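# Insert the piston rod-first into the cylinder

## Task

Place the piston inside the cylinder with its rod going in first, and push it down until the piston crown sits lower than the cylinder's top rim.

## Robot and tools

Robot: two six-joint arms, left_arm and right_arm, each ending in a parallel two-finger gripper with a camera on its wrist. Two fixed head cameras on a stand behind the arms look down at the table. Camera names: cam_head_left, cam_head_right, cam_left_wrist, cam_right_wrist (each 896x504).

Frame: every hand position and orientation in results is in the scene frame, in metres. Its origin is at table-top height, halfway between the nominal arm bases; +z points up, +x points out over the table, and left_arm is on the +y side (this says nothing about which side of an image it appears on). Calibrated bases: left_arm at (-0.001, +0.320, +0.037), right_arm at (+0.017, -0.300, +0.045). end_effector_position is the point between the finger pads, roughly 1 cm short of the fingertips; the fingers point along the gripper's +z and close along its y. Printed hand poses may be off by a few centimetres, more when stretched out.

Command row: every motion is written as rows of exactly 14 numbers, one flat list covering both arms even when only one moves. The first 7 belong to left_arm, the next 7 to right_arm. Within each arm the order is unusual and must be followed as is: waist, elbow, wrist pitch, shoulder, wrist roll, wrist yaw, then gripper opening. The six joint numbers are absolute target angles in radians (not offsets), in the same form as the Joint positions line. Stated ranges: waist -2.618 to 3.054, shoulder 0.000 to 3.142, elbow 0.000 to 3.142, wrist pitch -1.571 to 1.571, wrist yaw -1.571 to 1.571, wrist roll -2.094 to 2.094. Real ends may differ by up to 0.059 rad; asking well past an end gets the call refused, and hitting one gives a "joint sent to its limit" line. The opening is a command on a -1 (shut) to +1 (fully open) scale; to keep a gripper unchanged, resend its current command, since 0 means half-closed, not 'no change'.

execute_actions(actions, cameras): actions is a list of actions; each action is up to 15 rows, one per 1/30 s step, and a short action repeats its last row to fill 15 steps. Each joint target is kept within a lead of its measured angle (0.339 rad for waist, shoulder, elbow; 2.2 for the wrist joints), and targets that would shift the gripper over 200 mm are scaled back, so large changes need several actions. An empty actions list returns the full state plus all camera pictures; otherwise pictures come only if cameras names them (["all"] for all).

move(target, speed, blend, opening_speed, grip_force, blocking, cameras): drives all joints of both arms together toward target, one 14-number row or a list of up to 15 such rows (waypoints), all absolute joint angles plus openings. speed is the top speed in rad/s of the joint with farthest to go, 0.01 to 12.57, default 0.5; one value or one per waypoint. blend (rad) rounds the corners at intermediate waypoints; 0 stops at each. opening_speed (0.2 or more, scale units per second) makes the fingers change gradually; use it when closing on the piston. grip_force is newtons per finger pad, 10 to 50, one value or one per arm; it persists, and lower values close slowly. blocking=false returns after about 0.5 s while motion continues; a new move then replaces it. Paths do not avoid obstacles or the other arm, and the gripper traces a curve, not a straight line. The result adds a "move:" line: done, off_target (resting more than 0.035 rad from target, e.g. blocked by contact or weight), moving, held (a check withheld steps or the clearance check ended the path), or fault; limits=held flags withheld steps. Neither done nor off_target tells you about contact.

wait(seconds, cameras): lets the scene run 0 to 10 s holding the last command; a running move keeps going. stop(cameras): brakes a running move, needing some distance. zoom_image(camera, region): enlarges [x0, y0, x1, y1] pixels (at most 504 by 504) of that camera's latest picture. read_manual(section): only licence texts. finished_scene(scene): ends the scene for good (scene is 1 or 2); call it only once the piston is inserted and stable.

Result lines: Joint positions (rad per joint in the order above, then finger-pad gap in m, 0.094 fully open); Joint velocities (may say within noise, or be omitted); Joint targets (what joints are being driven toward now; resend these to hold still); Tool commands; grip_measured (finger opening on the command scale, reading a little wide when empty and a few thousandths narrower than a firmly held part); joint torques (whole drive output including gravity, with offsets and noise; a few wrap at ±28 N m); motor temperatures, MOTOR HOT above 75 °C and an OVER-TEMPERATURE FAULT at 90 °C that folds that arm away for the rest of the scene. "joint command not followed" means the clearance check altered some steps.

Care: objects may be nudged by outside pushes. Never let anything leave the table or be dropped from a height; do not release a part that is still moving. Approach contacts slowly, since speed and targets set beyond the contact both raise force; avoid slamming the table, the cylinder or other fixed items. Keep the two arms and grippers from touching or squeezing each other, and do not load the wrist camera cables. Avoid holding stretched poses or pushing against unreachable targets, which heats motors. Smooth, efficient, quick motion is preferred.

Each tool is called in YAML: its name, and indented under it one key for each argument.

## Session

execute_actions:
  actions: []

Scene clock: 0.00 s.
left_arm: end_effector_position=(+0.3851, +0.3316, +0.1228) grip_measured=+1.000 end_effector_quat_wxyz=(+0.538, -0.023, +0.841, -0.056) | right_arm: end_effector_position=(+0.4177, -0.3083, +0.1475) grip_measured=+1.000 end_effector_quat_wxyz=(+0.589, +0.012, +0.808, -0.003)
Joint names: [waist, elbow, wrist pitch, shoulder, wrist roll, wrist yaw]
Joint positions: left_arm=[0.111 0.379 0.665 1.479 -0.056 0.165 0.094] | right_arm=[0.004 0.366 0.866 1.543 0.009 -0.003 0.094]
Joint velocities: within noise
Joint torques (N m): no reading
Motor temperatures (°C): left_arm=[29 28 30 27 27 27 25] | right_arm=[30 31 29 28 28 29 28]
Heat: left arm: 30 °C; right arm: 31 °C.
Joint targets: left_arm=[0.111 0.388 0.667 1.470 -0.055 0.167] | right_arm=[0.004 0.374 0.870 1.536 0.008 -0.003]
Tool commands: left_gripper/opening=+1.0 right_gripper/opening=+1.0

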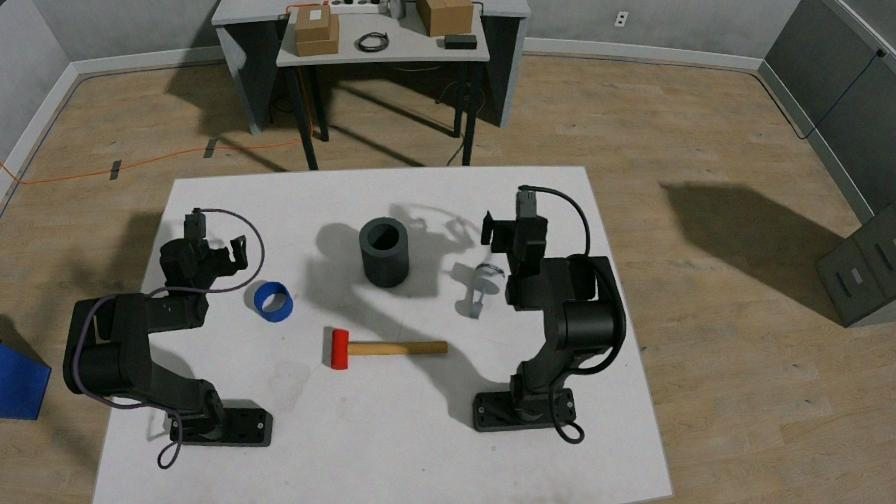

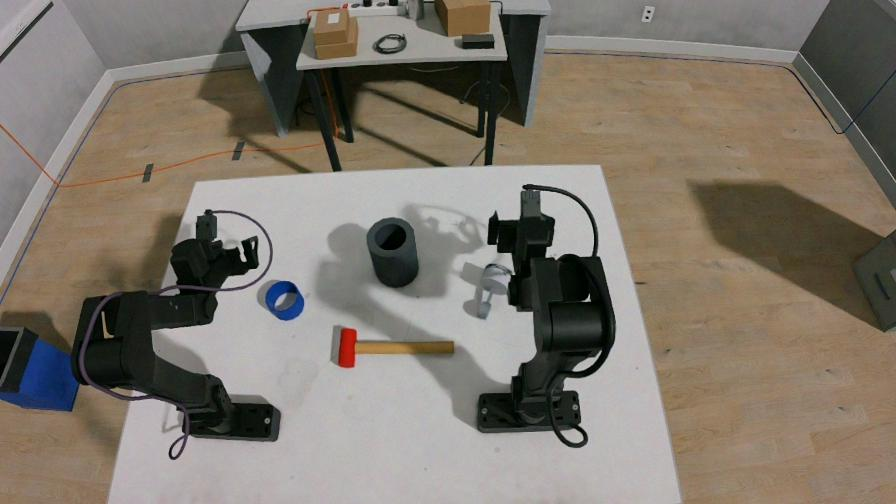

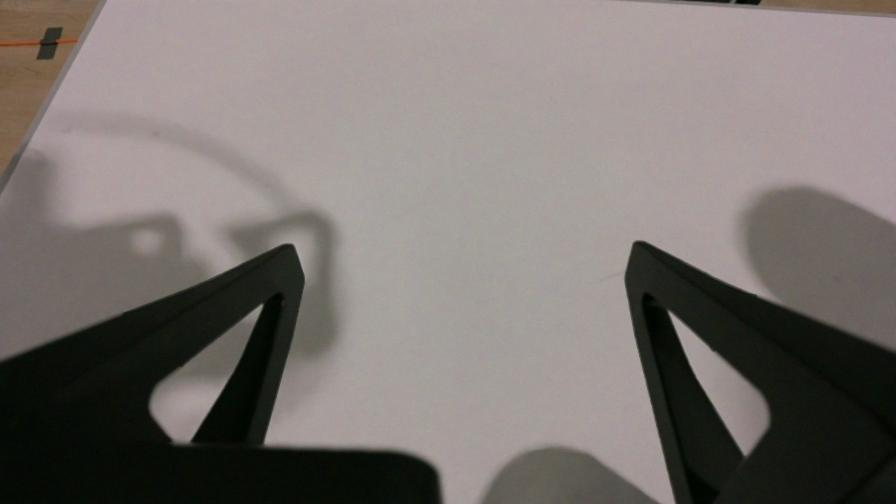

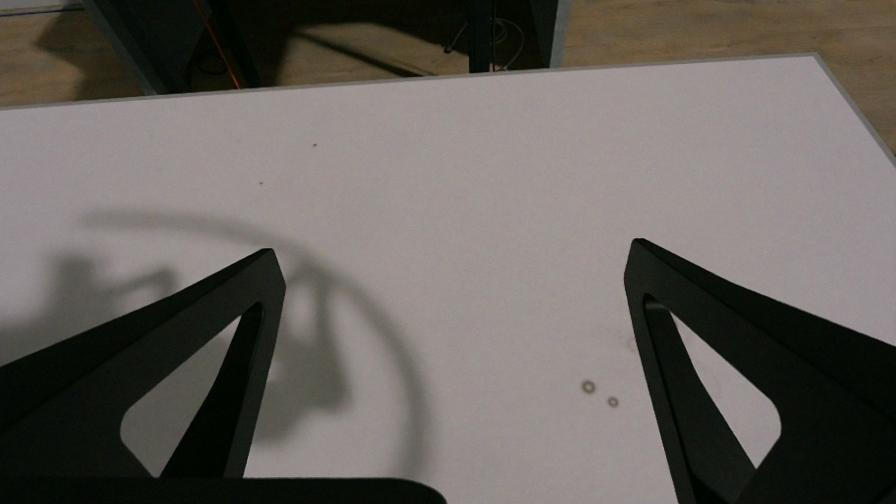

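zoom_image:
  camera: "cam_head_left"
  region: [340, 190, 560, 340]

zoom_image:
  camera: "cam_head_right"
  region: [340, 190, 560, 340]

zoom_image:
  camera: "cam_head_left"
  region: [230, 250, 350, 340]

Scaled by 2.291 from the camera's 896x504 image, which has a finer 1280x720 frame.

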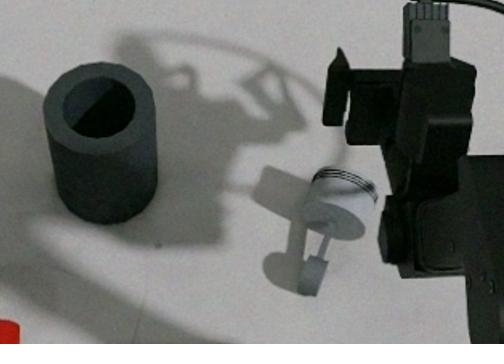

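Scaled by 2.291 from the camera's 896x504 image, which has a finer 1280x720 frame.

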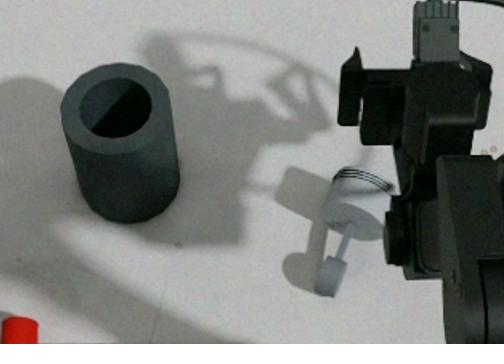

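Scaled by 4.200 from the camera's 896x504 image, which has a finer 1280x720 frame.

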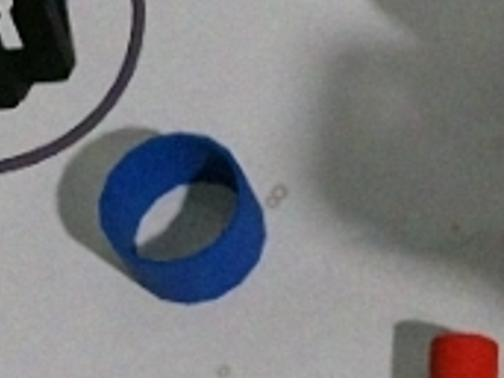

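move:
  target: [-0.372, 0.938, -0.795, 1.043, 0.0, 0.0, 1.0, 0.1, 0.938, -0.795, 1.043, 0.0, 0.0, 1.0]
  speed: 1.0
  cameras: ["all"]

Scene clock: 13.87 s.
left_arm: end_effector_position=(+0.2698, +0.2126, +0.2078) grip_measured=+1.000 end_effector_quat_wxyz=(+0.308, +0.173, +0.933, -0.065) | right_arm: end_effector_position=(+0.3048, -0.2799, +0.2138) grip_measured=+1.000 end_effector_quat_wxyz=(+0.309, -0.030, +0.950, +0.012)
Joint names: [waist, elbow, wrist pitch, shoulder, wrist roll, wrist yaw]
Joint positions: left_arm=[-0.367 0.91 -0.782 1.058 -0.009 0.011 0.094] | right_arm=[0.094 0.907 -0.793 1.056 0.003 -0.003 0.094]
Joint torques (N m): left_arm=[-0.5 8.91 0.83 -2.71 0.1 -0.13] | right_arm=[0.69 8.38 1.33 -3.4 -0.03 0.04]
Heat: left arm: 32 °C; right arm: 32 °C.
Joint targets: left_arm=[-0.372 0.938 -0.795 1.043 0.000 0.000] | right_arm=[0.100 0.938 -0.795 1.043 0.000 0.000]
move: done
camera_calibration:
cam_left_wrist: T_world_to_cam=[[-0.385287, -0.921335, -0.051923, 0.312094], [-0.922764, 0.384184, 0.0301727, 0.167081], [-0.00785117, 0.0595377, -0.998195, 0.317907], [0, 0, 0, 1]] pos_world=[0.276918, 0.204426, 0.328497]
cam_right_wrist: T_world_to_cam=[[0.0529584, -0.997064, -0.0553023, -0.28365], [-0.997447, -0.0554726, 0.0449625, 0.286782], [-0.0478983, 0.05278, -0.997457, 0.366405], [0, 0, 0, 1]] pos_world=[0.318622, -0.286247, 0.336892]

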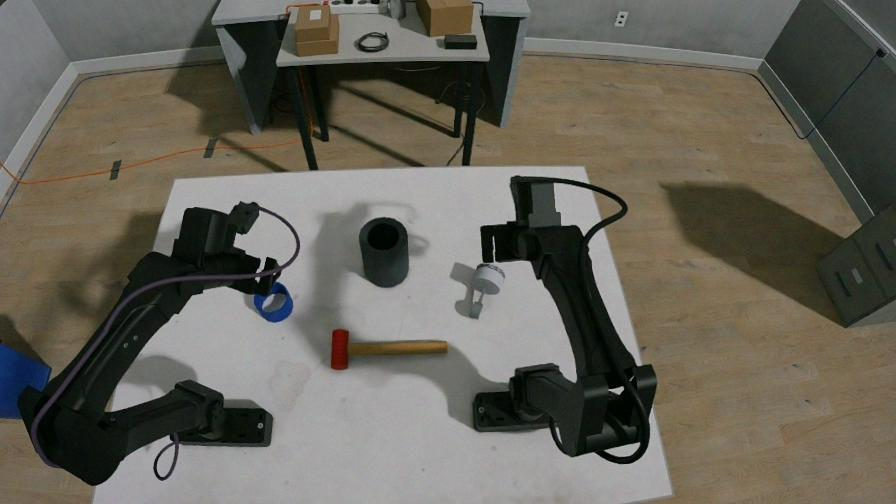

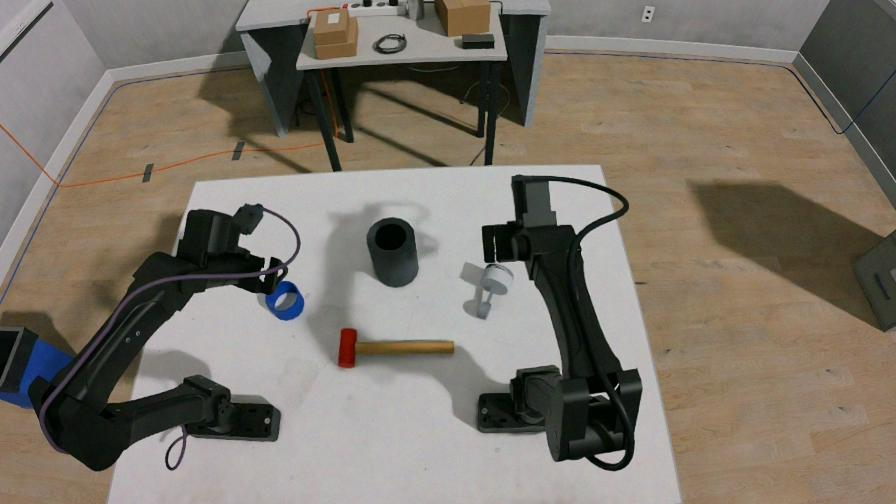

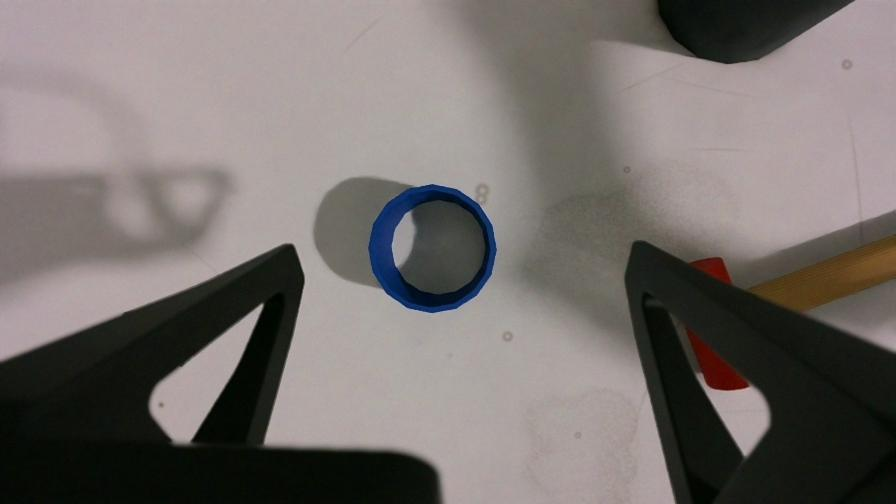

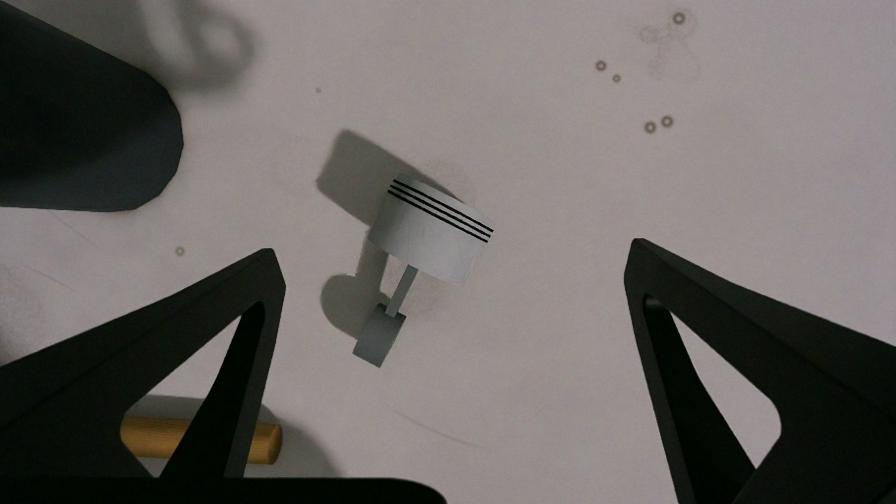

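zoom_image:
  camera: "cam_right_wrist"
  region: [300, 120, 540, 390]

zoom_image:
  camera: "cam_left_wrist"
  region: [340, 160, 520, 340]

Scaled by 1.867 from the camera's 896x504 image, which has a finer 1280x720 frame.

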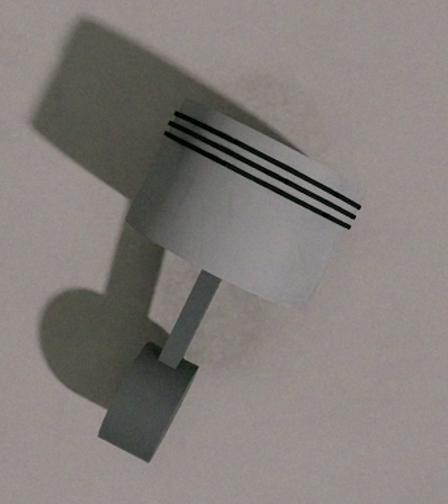

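Scaled by 2.800 from the camera's 896x504 image, which has a finer 1280x720 frame.

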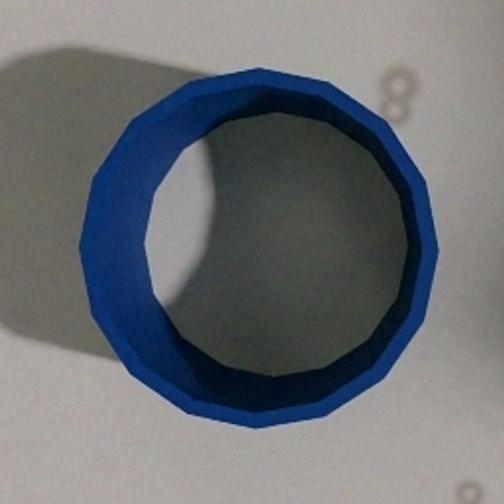

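zoom_image:
  camera: "cam_left_wrist"
  region: [430, 180, 500, 250]

zoom_image:
  camera: "cam_left_wrist"
  region: [365, 215, 445, 315]

zoom_image:
  camera: "cam_right_wrist"
  region: [370, 160, 510, 290]

Scaled by 7.200 from the camera's 896x504 image, which has a finer 1280x720 frame.

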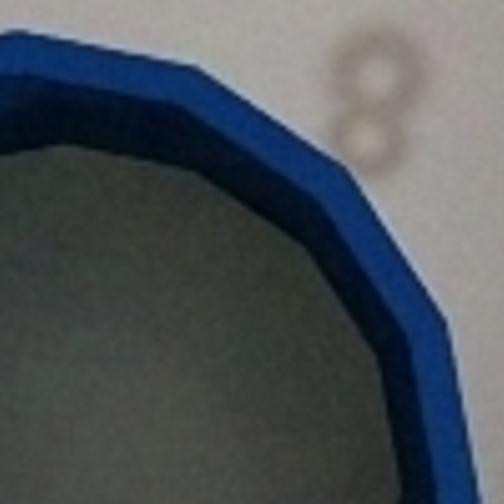

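Scaled by 5.040 from the camera's 896x504 image, which has a finer 1280x720 frame.

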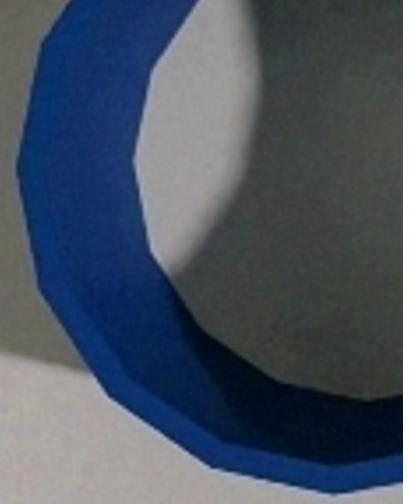

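Scaled by 3.600 from the camera's 896x504 image, which has a finer 1280x720 frame.

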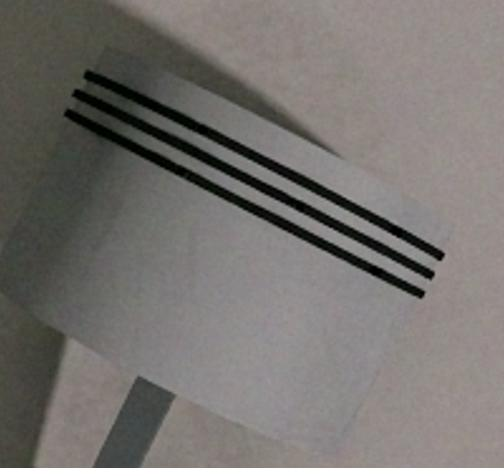

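move:
  target: [-0.372, 0.938, -0.795, 1.043, 0.0, 0.0, 1.0, 0.6186, 1.474, -0.771, 1.603, 0.0, 0.0, 1.0]
  speed: 1.0
  cameras: ["cam_right_wrist", "cam_head_left", "cam_head_right"]

Scene clock: 27.13 s.
left_arm: end_effector_position=(+0.2698, +0.2126, +0.2077) grip_measured=+1.000 end_effector_quat_wxyz=(+0.308, +0.173, +0.933, -0.065) | right_arm: end_effector_position=(+0.3702, -0.0587, +0.2457) grip_measured=+1.000 end_effector_quat_wxyz=(+0.298, -0.279, +0.908, +0.094)
Joint names: [waist, elbow, wrist pitch, shoulder, wrist roll, wrist yaw]
Joint positions: left_arm=[-0.367 0.91 -0.782 1.058 -0.009 0.011 0.094] | right_arm=[0.624 1.439 -0.773 1.6 0.001 -0.004 0.094]
Joint torques (N m): left_arm=[-0.49 8.91 0.84 -2.73 0.1 -0.13] | right_arm=[-0.57 8.72 1.37 -7.1 0.01 0.04]
Heat: left arm: 32 °C; right arm: 32 °C.
Joint targets: left_arm=[-0.372 0.938 -0.795 1.043 0.000 0.000] | right_arm=[0.619 1.474 -0.771 1.603 0.000 0.000]
move: done
camera_calibration:
cam_right_wrist: T_world_to_cam=[[0.552108, -0.831941, -0.0552404, -0.239925], [-0.83142, -0.554314, 0.0384304, 0.273625], [-0.0625924, 0.0247102, -0.997733, 0.393457], [0, 0, 0, 1]] pos_world=[0.384589, -0.0576516, 0.368796]
Images, in order (width x height): cam_head_left 896x504, cam_head_right 896x504, cam_right_wrist 896x504.

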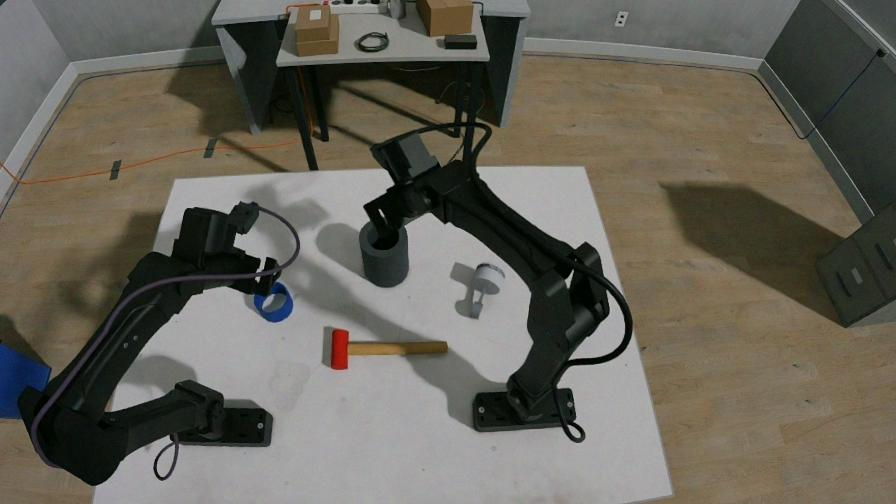

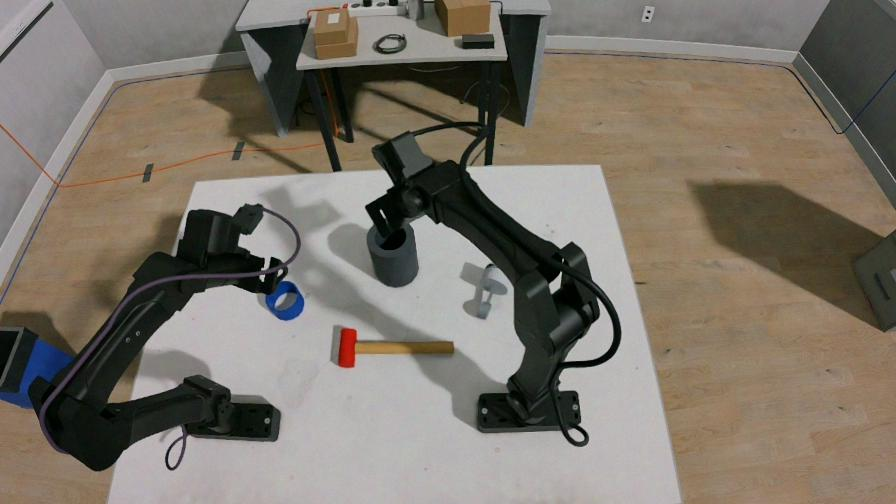

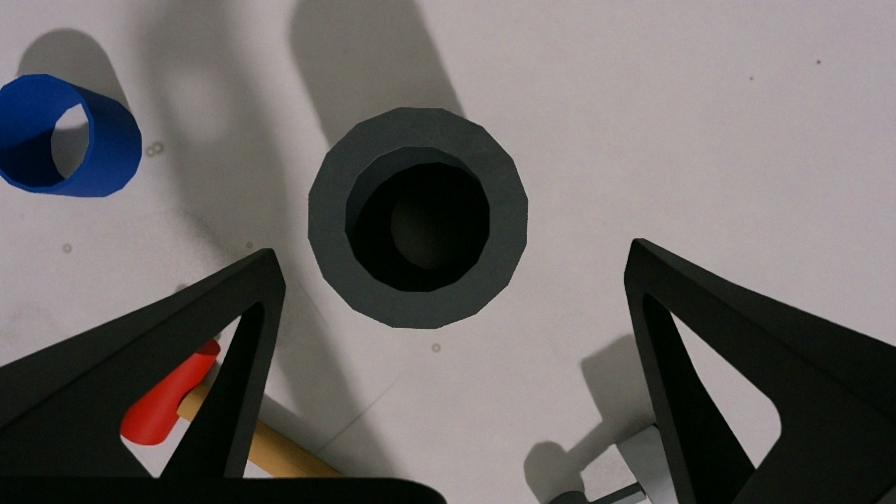

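zoom_image:
  camera: "cam_right_wrist"
  region: [298, 98, 538, 338]

zoom_image:
  camera: "cam_right_wrist"
  region: [0, 50, 180, 230]

zoom_image:
  camera: "cam_right_wrist"
  region: [336, 138, 506, 308]

Scaled by 2.100 from the camera's 896x504 image, which has a finer 1280x720 frame.

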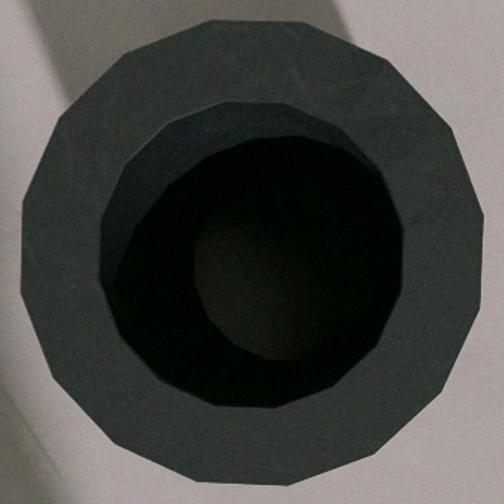

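Scaled by 2.800 from the camera's 896x504 image, which has a finer 1280x720 frame.

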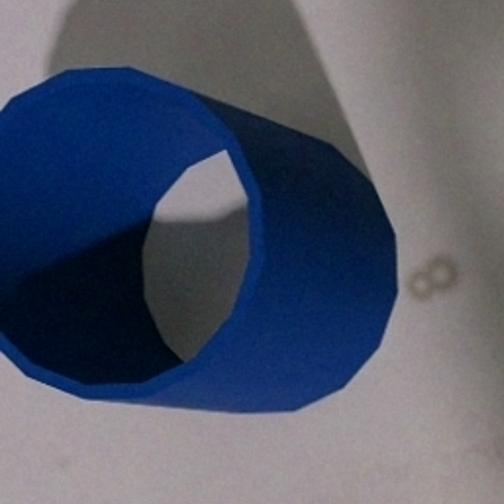

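Scaled by 2.965 from the camera's 896x504 image, which has a finer 1280x720 frame.

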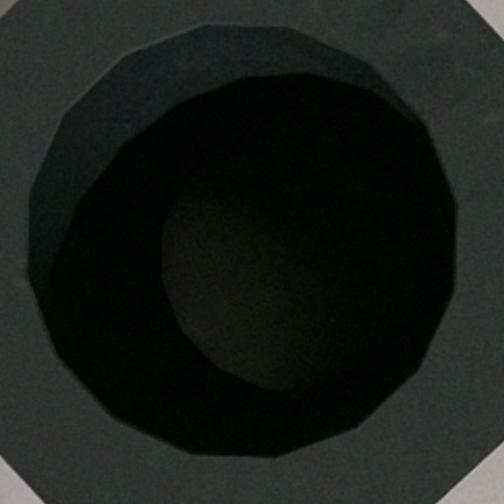

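zoom_image:
  camera: "cam_head_left"
  region: [440, 250, 530, 330]

zoom_image:
  camera: "cam_head_right"
  region: [450, 250, 540, 330]

zoom_image:
  camera: "cam_right_wrist"
  region: [500, 320, 700, 504]

Scaled by 5.600 from the camera's 896x504 image, which has a finer 1280x720 frame.

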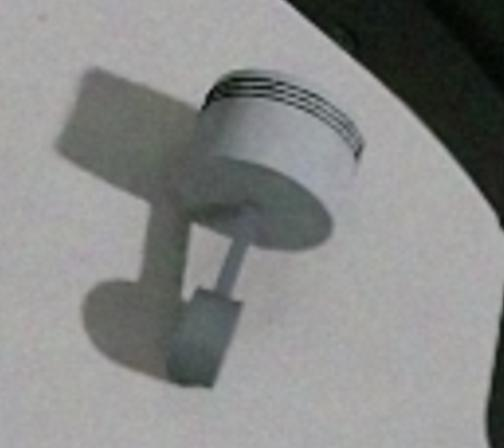

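Scaled by 5.600 from the camera's 896x504 image, which has a finer 1280x720 frame.

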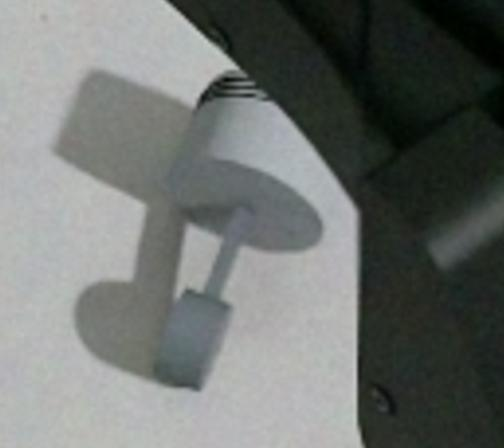

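Scaled by 2.520 from the camera's 896x504 image, which has a finer 1280x720 frame.

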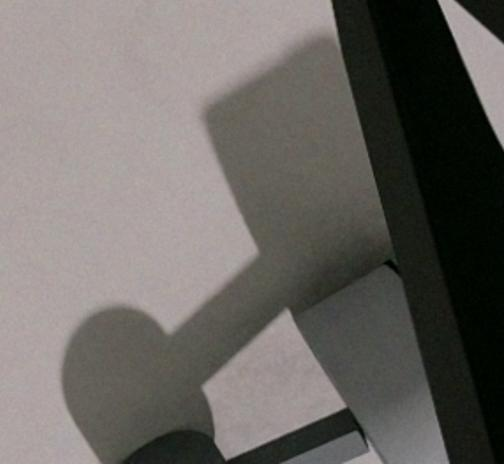

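move:
  target: [-0.372, 0.938, -0.795, 1.043, 0.0, 0.0, 1.0, 0.0387, 1.678, -1.492, 2.156, 0.396, -0.178, 1.0]
  speed: 1.0
  cameras: ["all"]

Scene clock: 54.17 s.
left_arm: end_effector_position=(+0.2698, +0.2126, +0.2077) grip_measured=+1.000 end_effector_quat_wxyz=(+0.308, +0.173, +0.933, -0.065) | right_arm: end_effector_position=(+0.3257, -0.2671, +0.0923) grip_measured=+1.000 end_effector_quat_wxyz=(-0.216, +0.201, +0.955, +0.041)
Joint names: [waist, elbow, wrist pitch, shoulder, wrist roll, wrist yaw]
Joint positions: left_arm=[-0.367 0.91 -0.782 1.058 -0.009 0.011 0.094] | right_arm=[0.034 1.651 -1.483 2.151 0.386 -0.169 0.094]
Joint torques (N m): left_arm=[-0.5 8.94 0.84 -2.7 0.09 -0.14] | right_arm=[0.57 6.42 -0.74 -9.99 0.08 -0.2]
Heat: left arm: 33 °C; right arm: 33 °C.
Joint targets: left_arm=[-0.372 0.938 -0.795 1.043 0.000 0.000] | right_arm=[0.039 1.678 -1.492 2.156 0.396 -0.178]
move: done
camera_calibration:
cam_left_wrist: T_world_to_cam=[[-0.385301, -0.92133, -0.0519049, 0.312047], [-0.922755, 0.384179, 0.030491, 0.166886], [-0.00815148, 0.0596437, -0.998186, 0.317865], [0, 0, 0, 1]] pos_world=[0.276818, 0.204426, 0.328397]
cam_right_wrist: T_world_to_cam=[[-0.447139, -0.894441, -0.00647311, -0.092849], [-0.393994, 0.190454, 0.899164, 0.104026], [-0.803016, 0.404602, -0.437564, 0.533718], [0, 0, 0, 1]] pos_world=[0.428054, -0.318804, 0.139398]

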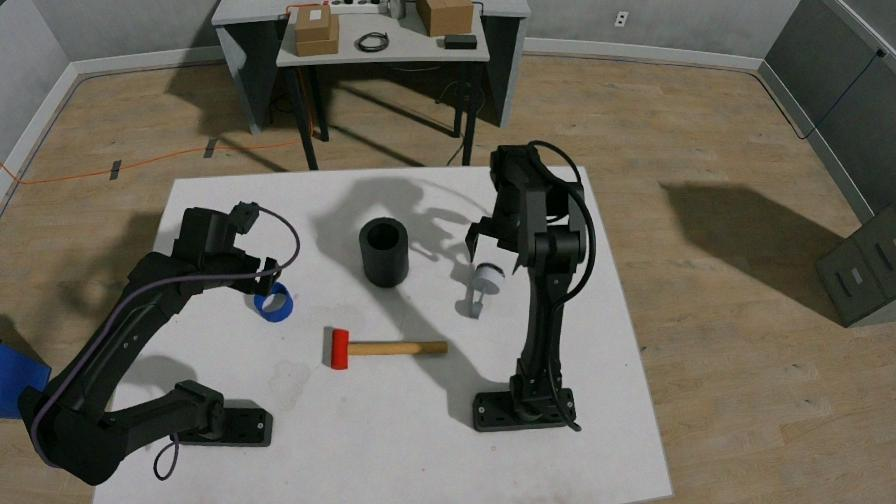

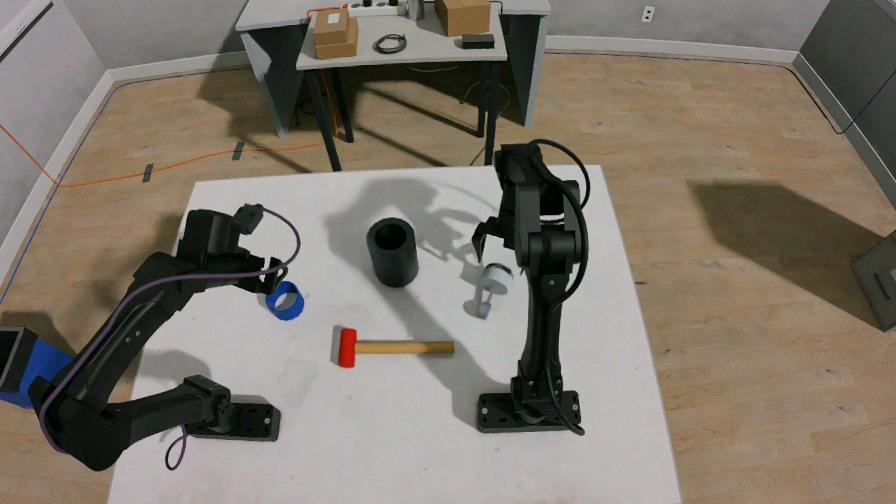

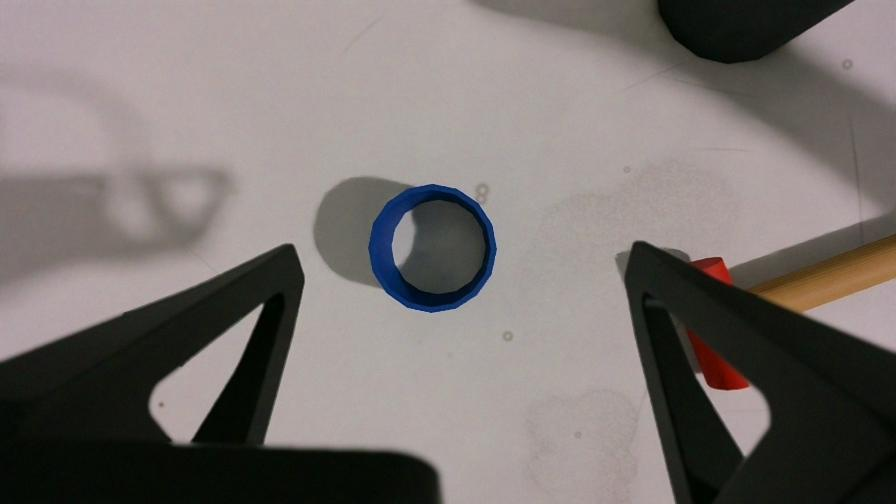

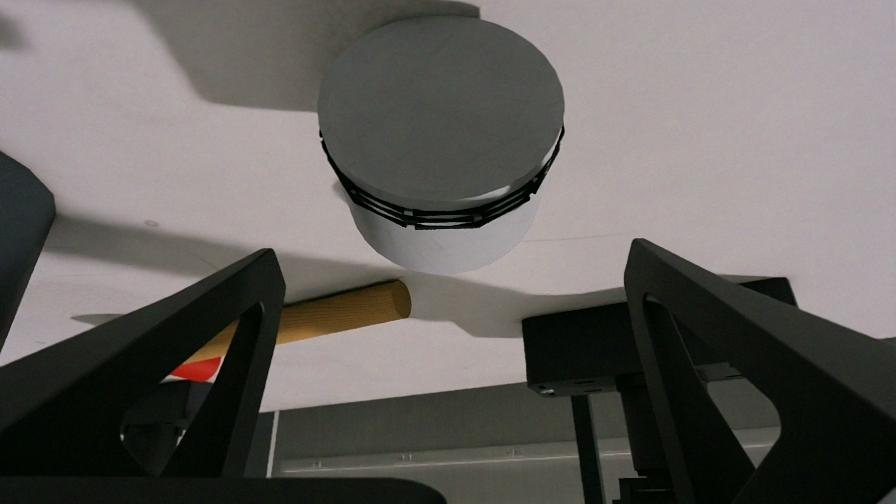

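zoom_image:
  camera: "cam_right_wrist"
  region: [300, 0, 580, 290]

zoom_image:
  camera: "cam_right_wrist"
  region: [310, 110, 450, 240]

zoom_image:
  camera: "cam_right_wrist"
  region: [440, 110, 580, 240]

Scaled by 1.738 from the camera's 896x504 image, which has a finer 1280x720 frame.

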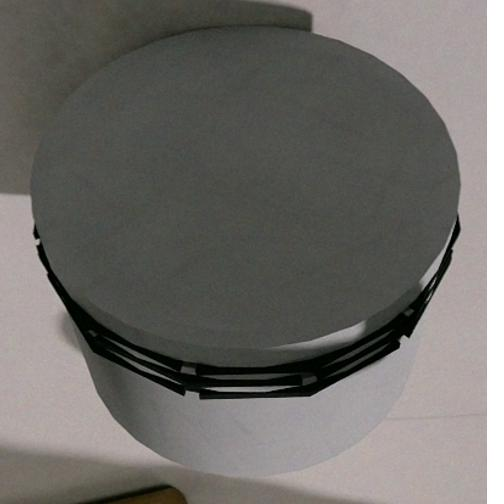

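Scaled by 3.600 from the camera's 896x504 image, which has a finer 1280x720 frame.

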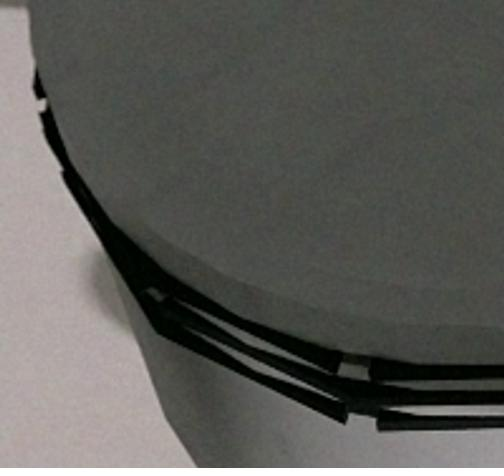

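Scaled by 3.600 from the camera's 896x504 image, which has a finer 1280x720 frame.

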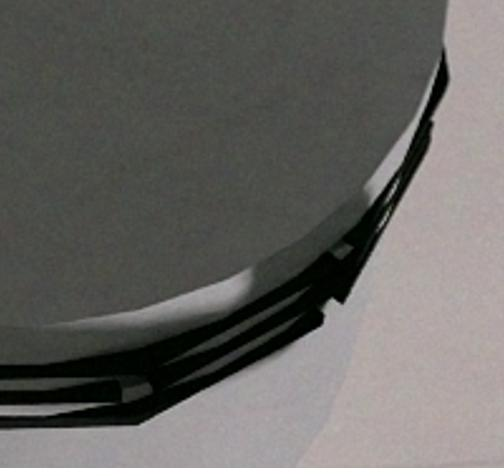

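move:
  target: [-0.372, 0.938, -0.795, 1.043, 0.0, 0.0, 1.0, 0.0167, 1.7146, -1.4436, 2.3163, 0.3658, -0.2075, 1.0]
  speed: 0.4
  cameras: ["cam_right_wrist", "cam_head_left", "cam_head_right"]

Scene clock: 85.27 s.
left_arm: end_effector_position=(+0.2698, +0.2126, +0.2077) grip_measured=+1.000 end_effector_quat_wxyz=(+0.308, +0.173, +0.933, -0.065) | right_arm: end_effector_position=(+0.3305, -0.2659, +0.0487) grip_measured=+1.000 end_effector_quat_wxyz=(-0.259, +0.202, +0.943, +0.050)
Joint names: [waist, elbow, wrist pitch, shoulder, wrist roll, wrist yaw]
Joint positions: left_arm=[-0.367 0.91 -0.782 1.058 -0.009 0.011 0.094] | right_arm=[0.022 1.689 -1.451 2.308 0.366 -0.197 0.094]
Joint torques (N m): left_arm=[-0.5 8.91 0.84 -2.71 0.1 -0.14] | right_arm=[-0.49 6.08 -0.73 -10.62 -0.02 -0.22]
Heat: left arm: 33 °C; right arm: 33 °C.
Joint targets: left_arm=[-0.372 0.938 -0.795 1.043 0.000 0.000] | right_arm=[0.017 1.715 -1.444 2.316 0.366 -0.207]
move: done
camera_calibration:
cam_right_wrist: T_world_to_cam=[[-0.454053, -0.890974, 0.000898162, -0.0871313], [-0.316134, 0.162049, 0.934772, 0.109823], [-0.833003, 0.424153, -0.355247, 0.529123], [0, 0, 0, 1]] pos_world=[0.435918, -0.319858, 0.0853878]
Images, in order (width x height): cam_head_left 896x504, cam_head_right 896x504, cam_right_wrist 896x504.

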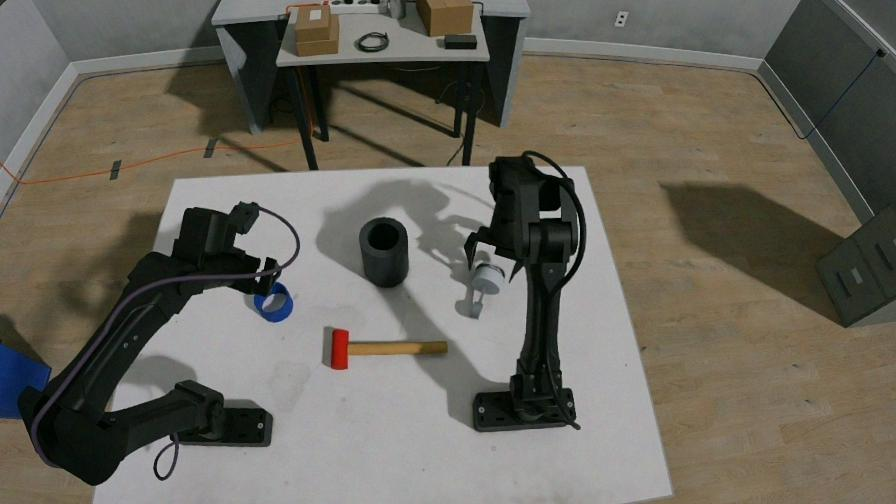

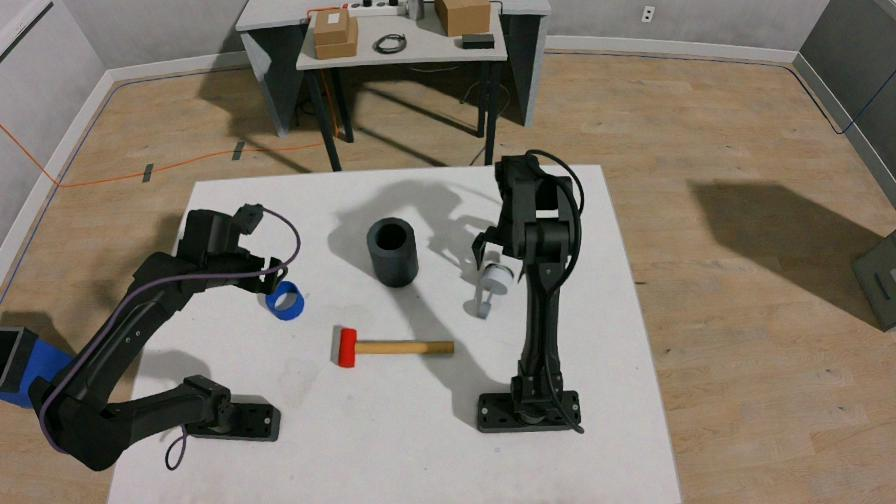

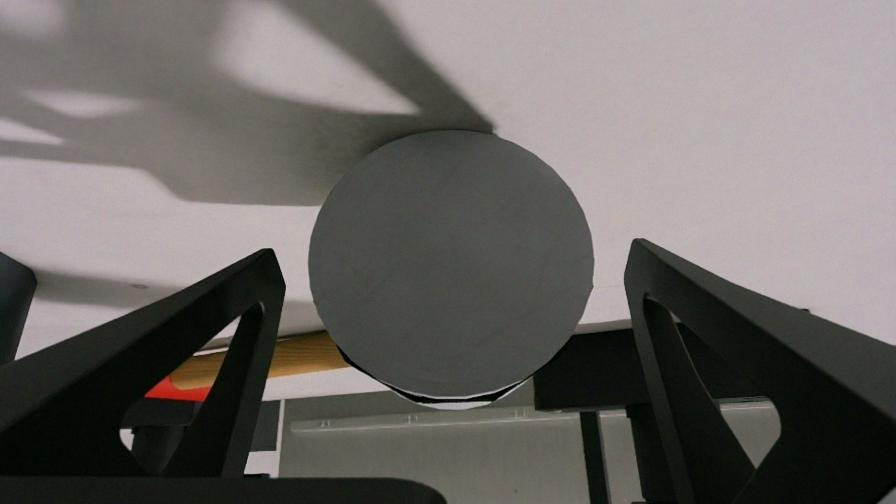

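move:
  target: [-0.372, 0.938, -0.795, 1.043, 0.0, 0.0, 1.0, 0.0167, 1.7146, -1.4436, 2.3163, 0.3658, -0.2075, 0.3]
  speed: 0.4
  grip_force: [50, 10]
  cameras: ["cam_right_wrist"]

Scene clock: 91.20 s.
left_arm: end_effector_position=(+0.2698, +0.2126, +0.2077) grip_measured=+1.000 end_effector_quat_wxyz=(+0.308, +0.173, +0.933, -0.065) | right_arm: end_effector_position=(+0.3305, -0.2658, +0.0488) grip_measured=+0.490 end_effector_quat_wxyz=(-0.259, +0.202, +0.943, +0.050)
Joint names: [waist, elbow, wrist pitch, shoulder, wrist roll, wrist yaw]
Joint positions: left_arm=[-0.367 0.91 -0.782 1.058 -0.009 0.011 0.094] | right_arm=[0.022 1.689 -1.451 2.308 0.366 -0.198 0.07]
Joint torques (N m): left_arm=[-0.5 8.91 0.84 -2.71 0.1 -0.13] | right_arm=[-0.46 6.17 -0.71 -10.5 0 -0.19]
Heat: left arm: 33 °C; right arm: 33 °C.
Joint targets: left_arm=[-0.372 0.938 -0.795 1.043 0.000 0.000] | right_arm=[0.017 1.715 -1.444 2.316 0.366 -0.207]
grip_force (N): 50, 10
move: done
camera_calibration:
cam_right_wrist: T_world_to_cam=[[-0.453859, -0.891074, 0.000457241, -0.0870755], [-0.31625, 0.161558, 0.934818, 0.109729], [-0.833066, 0.424131, -0.355126, 0.529174], [0, 0, 0, 1]] pos_world=[0.436019, -0.319757, 0.0853867]
Images, in order (width x height): cam_right_wrist 896x504.

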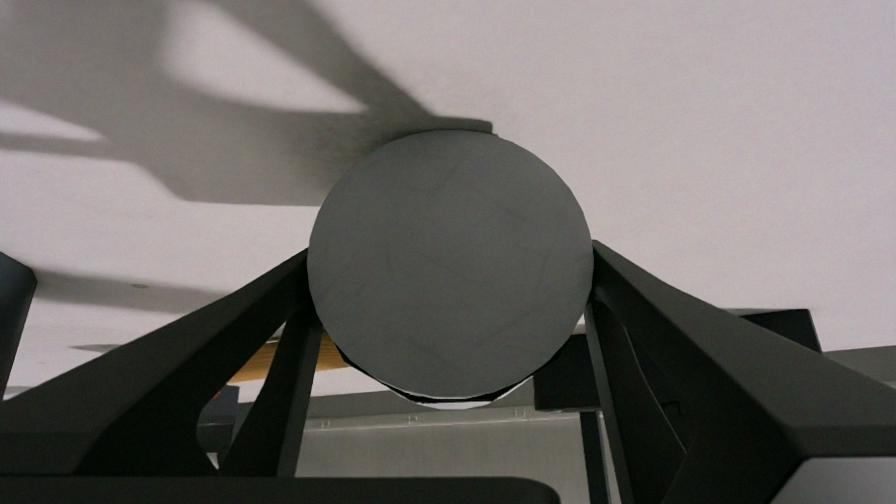

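move:
  target: [-0.372, 0.938, -0.795, 1.043, 0.0, 0.0, 1.0, 0.0167, 1.7146, -1.4436, 2.3163, 0.3658, -0.2075, 0.25]
  speed: 0.4
  grip_force: [50, 45]
  cameras: ["cam_right_wrist"]

Scene clock: 92.30 s.
left_arm: end_effector_position=(+0.2698, +0.2126, +0.2077) grip_measured=+1.000 end_effector_quat_wxyz=(+0.308, +0.173, +0.933, -0.065) | right_arm: end_effector_position=(+0.3305, -0.2657, +0.0488) grip_measured=+0.459 end_effector_quat_wxyz=(-0.259, +0.202, +0.943, +0.050)
Joint names: [waist, elbow, wrist pitch, shoulder, wrist roll, wrist yaw]
Joint positions: left_arm=[-0.367 0.91 -0.782 1.058 -0.009 0.011 0.094] | right_arm=[0.022 1.689 -1.451 2.308 0.366 -0.198 0.069]
Joint torques (N m): left_arm=[-0.5 8.92 0.84 -2.71 0.09 -0.14] | right_arm=[-0.51 6.16 -0.73 -10.59 0.03 -0.2]
Heat: left arm: 33 °C; right arm: 33 °C.
Joint targets: left_arm=[-0.372 0.938 -0.795 1.043 0.000 0.000] | right_arm=[0.017 1.715 -1.444 2.316 0.366 -0.208]
grip_force (N): 50, 45
move: done
camera_calibration:
cam_right_wrist: T_world_to_cam=[[-0.454047, -0.890978, 0.000137253, -0.0869364], [-0.31618, 0.161271, 0.934891, 0.109602], [-0.832989, 0.424441, -0.354934, 0.529223], [0, 0, 0, 1]] pos_world=[0.436018, -0.319758, 0.0853854]
Images, in order (width x height): cam_right_wrist 896x504.

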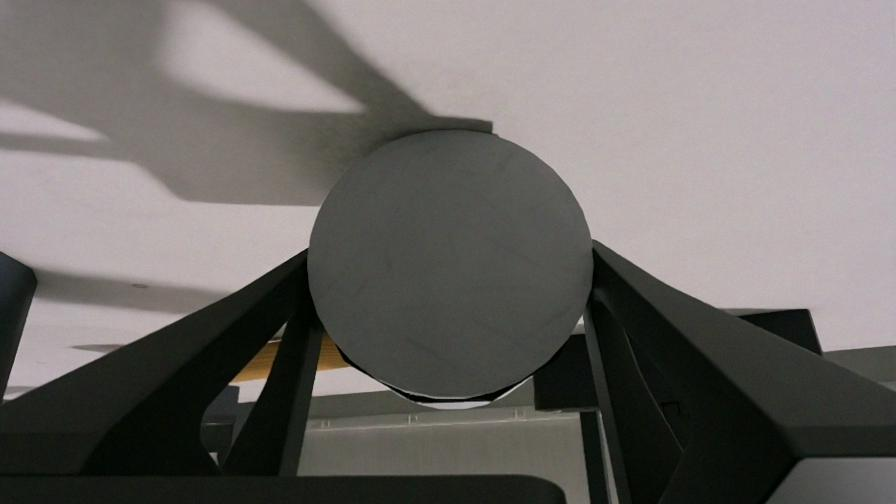

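move:
  target: [-0.372, 0.938, -0.795, 1.043, 0.0, 0.0, 1.0, 0.02, 1.4075, -1.2312, 1.649, 0.2, -0.12, 0.25]
  speed: 0.5
  cameras: ["cam_right_wrist", "cam_head_left", "cam_head_right"]

Scene clock: 102.60 s.
left_arm: end_effector_position=(+0.2698, +0.2126, +0.2077) grip_measured=+1.000 end_effector_quat_wxyz=(+0.308, +0.173, +0.933, -0.065) | right_arm: end_effector_position=(+0.3314, -0.2788, +0.1685) grip_measured=+0.457 end_effector_quat_wxyz=(+0.019, +0.103, +0.992, +0.064)
Joint names: [waist, elbow, wrist pitch, shoulder, wrist roll, wrist yaw]
Joint positions: left_arm=[-0.367 0.91 -0.782 1.058 -0.009 0.011 0.094] | right_arm=[0.022 1.41 -1.247 1.684 0.203 -0.125 0.068]
Joint torques (N m): left_arm=[-0.5 8.92 0.84 -2.71 0.1 -0.14] | right_arm=[-0.08 5.07 0.45 -10.55 0 0]
Heat: left arm: 34 °C; right arm: 33 °C.
Joint targets: left_arm=[-0.372 0.938 -0.795 1.043 0.000 0.000] | right_arm=[0.020 1.408 -1.231 1.649 0.200 -0.120]
grip_force (N): 50, 45
move: done
camera_calibration:
cam_right_wrist: T_world_to_cam=[[-0.237513, -0.956986, -0.166631, -0.160226], [-0.793928, 0.0924064, 0.600949, 0.195436], [-0.559702, 0.275026, -0.781726, 0.517707], [0, 0, 0, 1]] pos_world=[0.406867, -0.313777, 0.260559]
Images, in order (width x height): cam_head_left 896x504, cam_head_right 896x504, cam_right_wrist 896x504.

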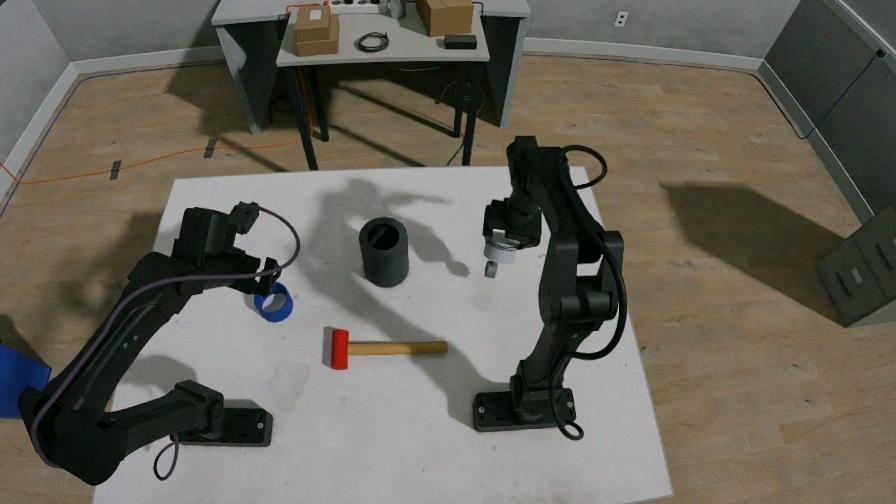

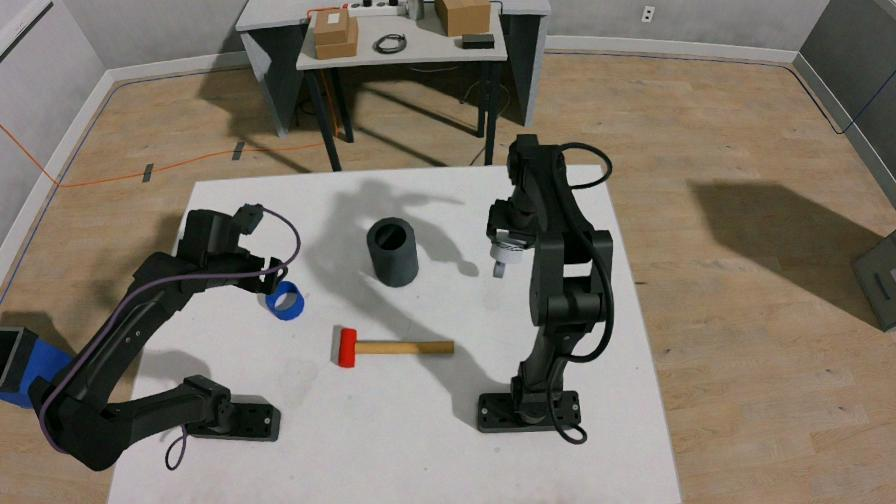

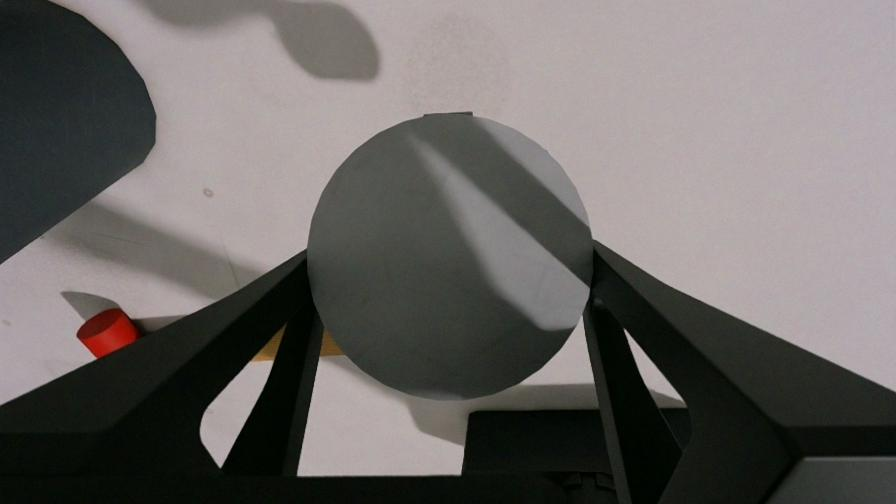

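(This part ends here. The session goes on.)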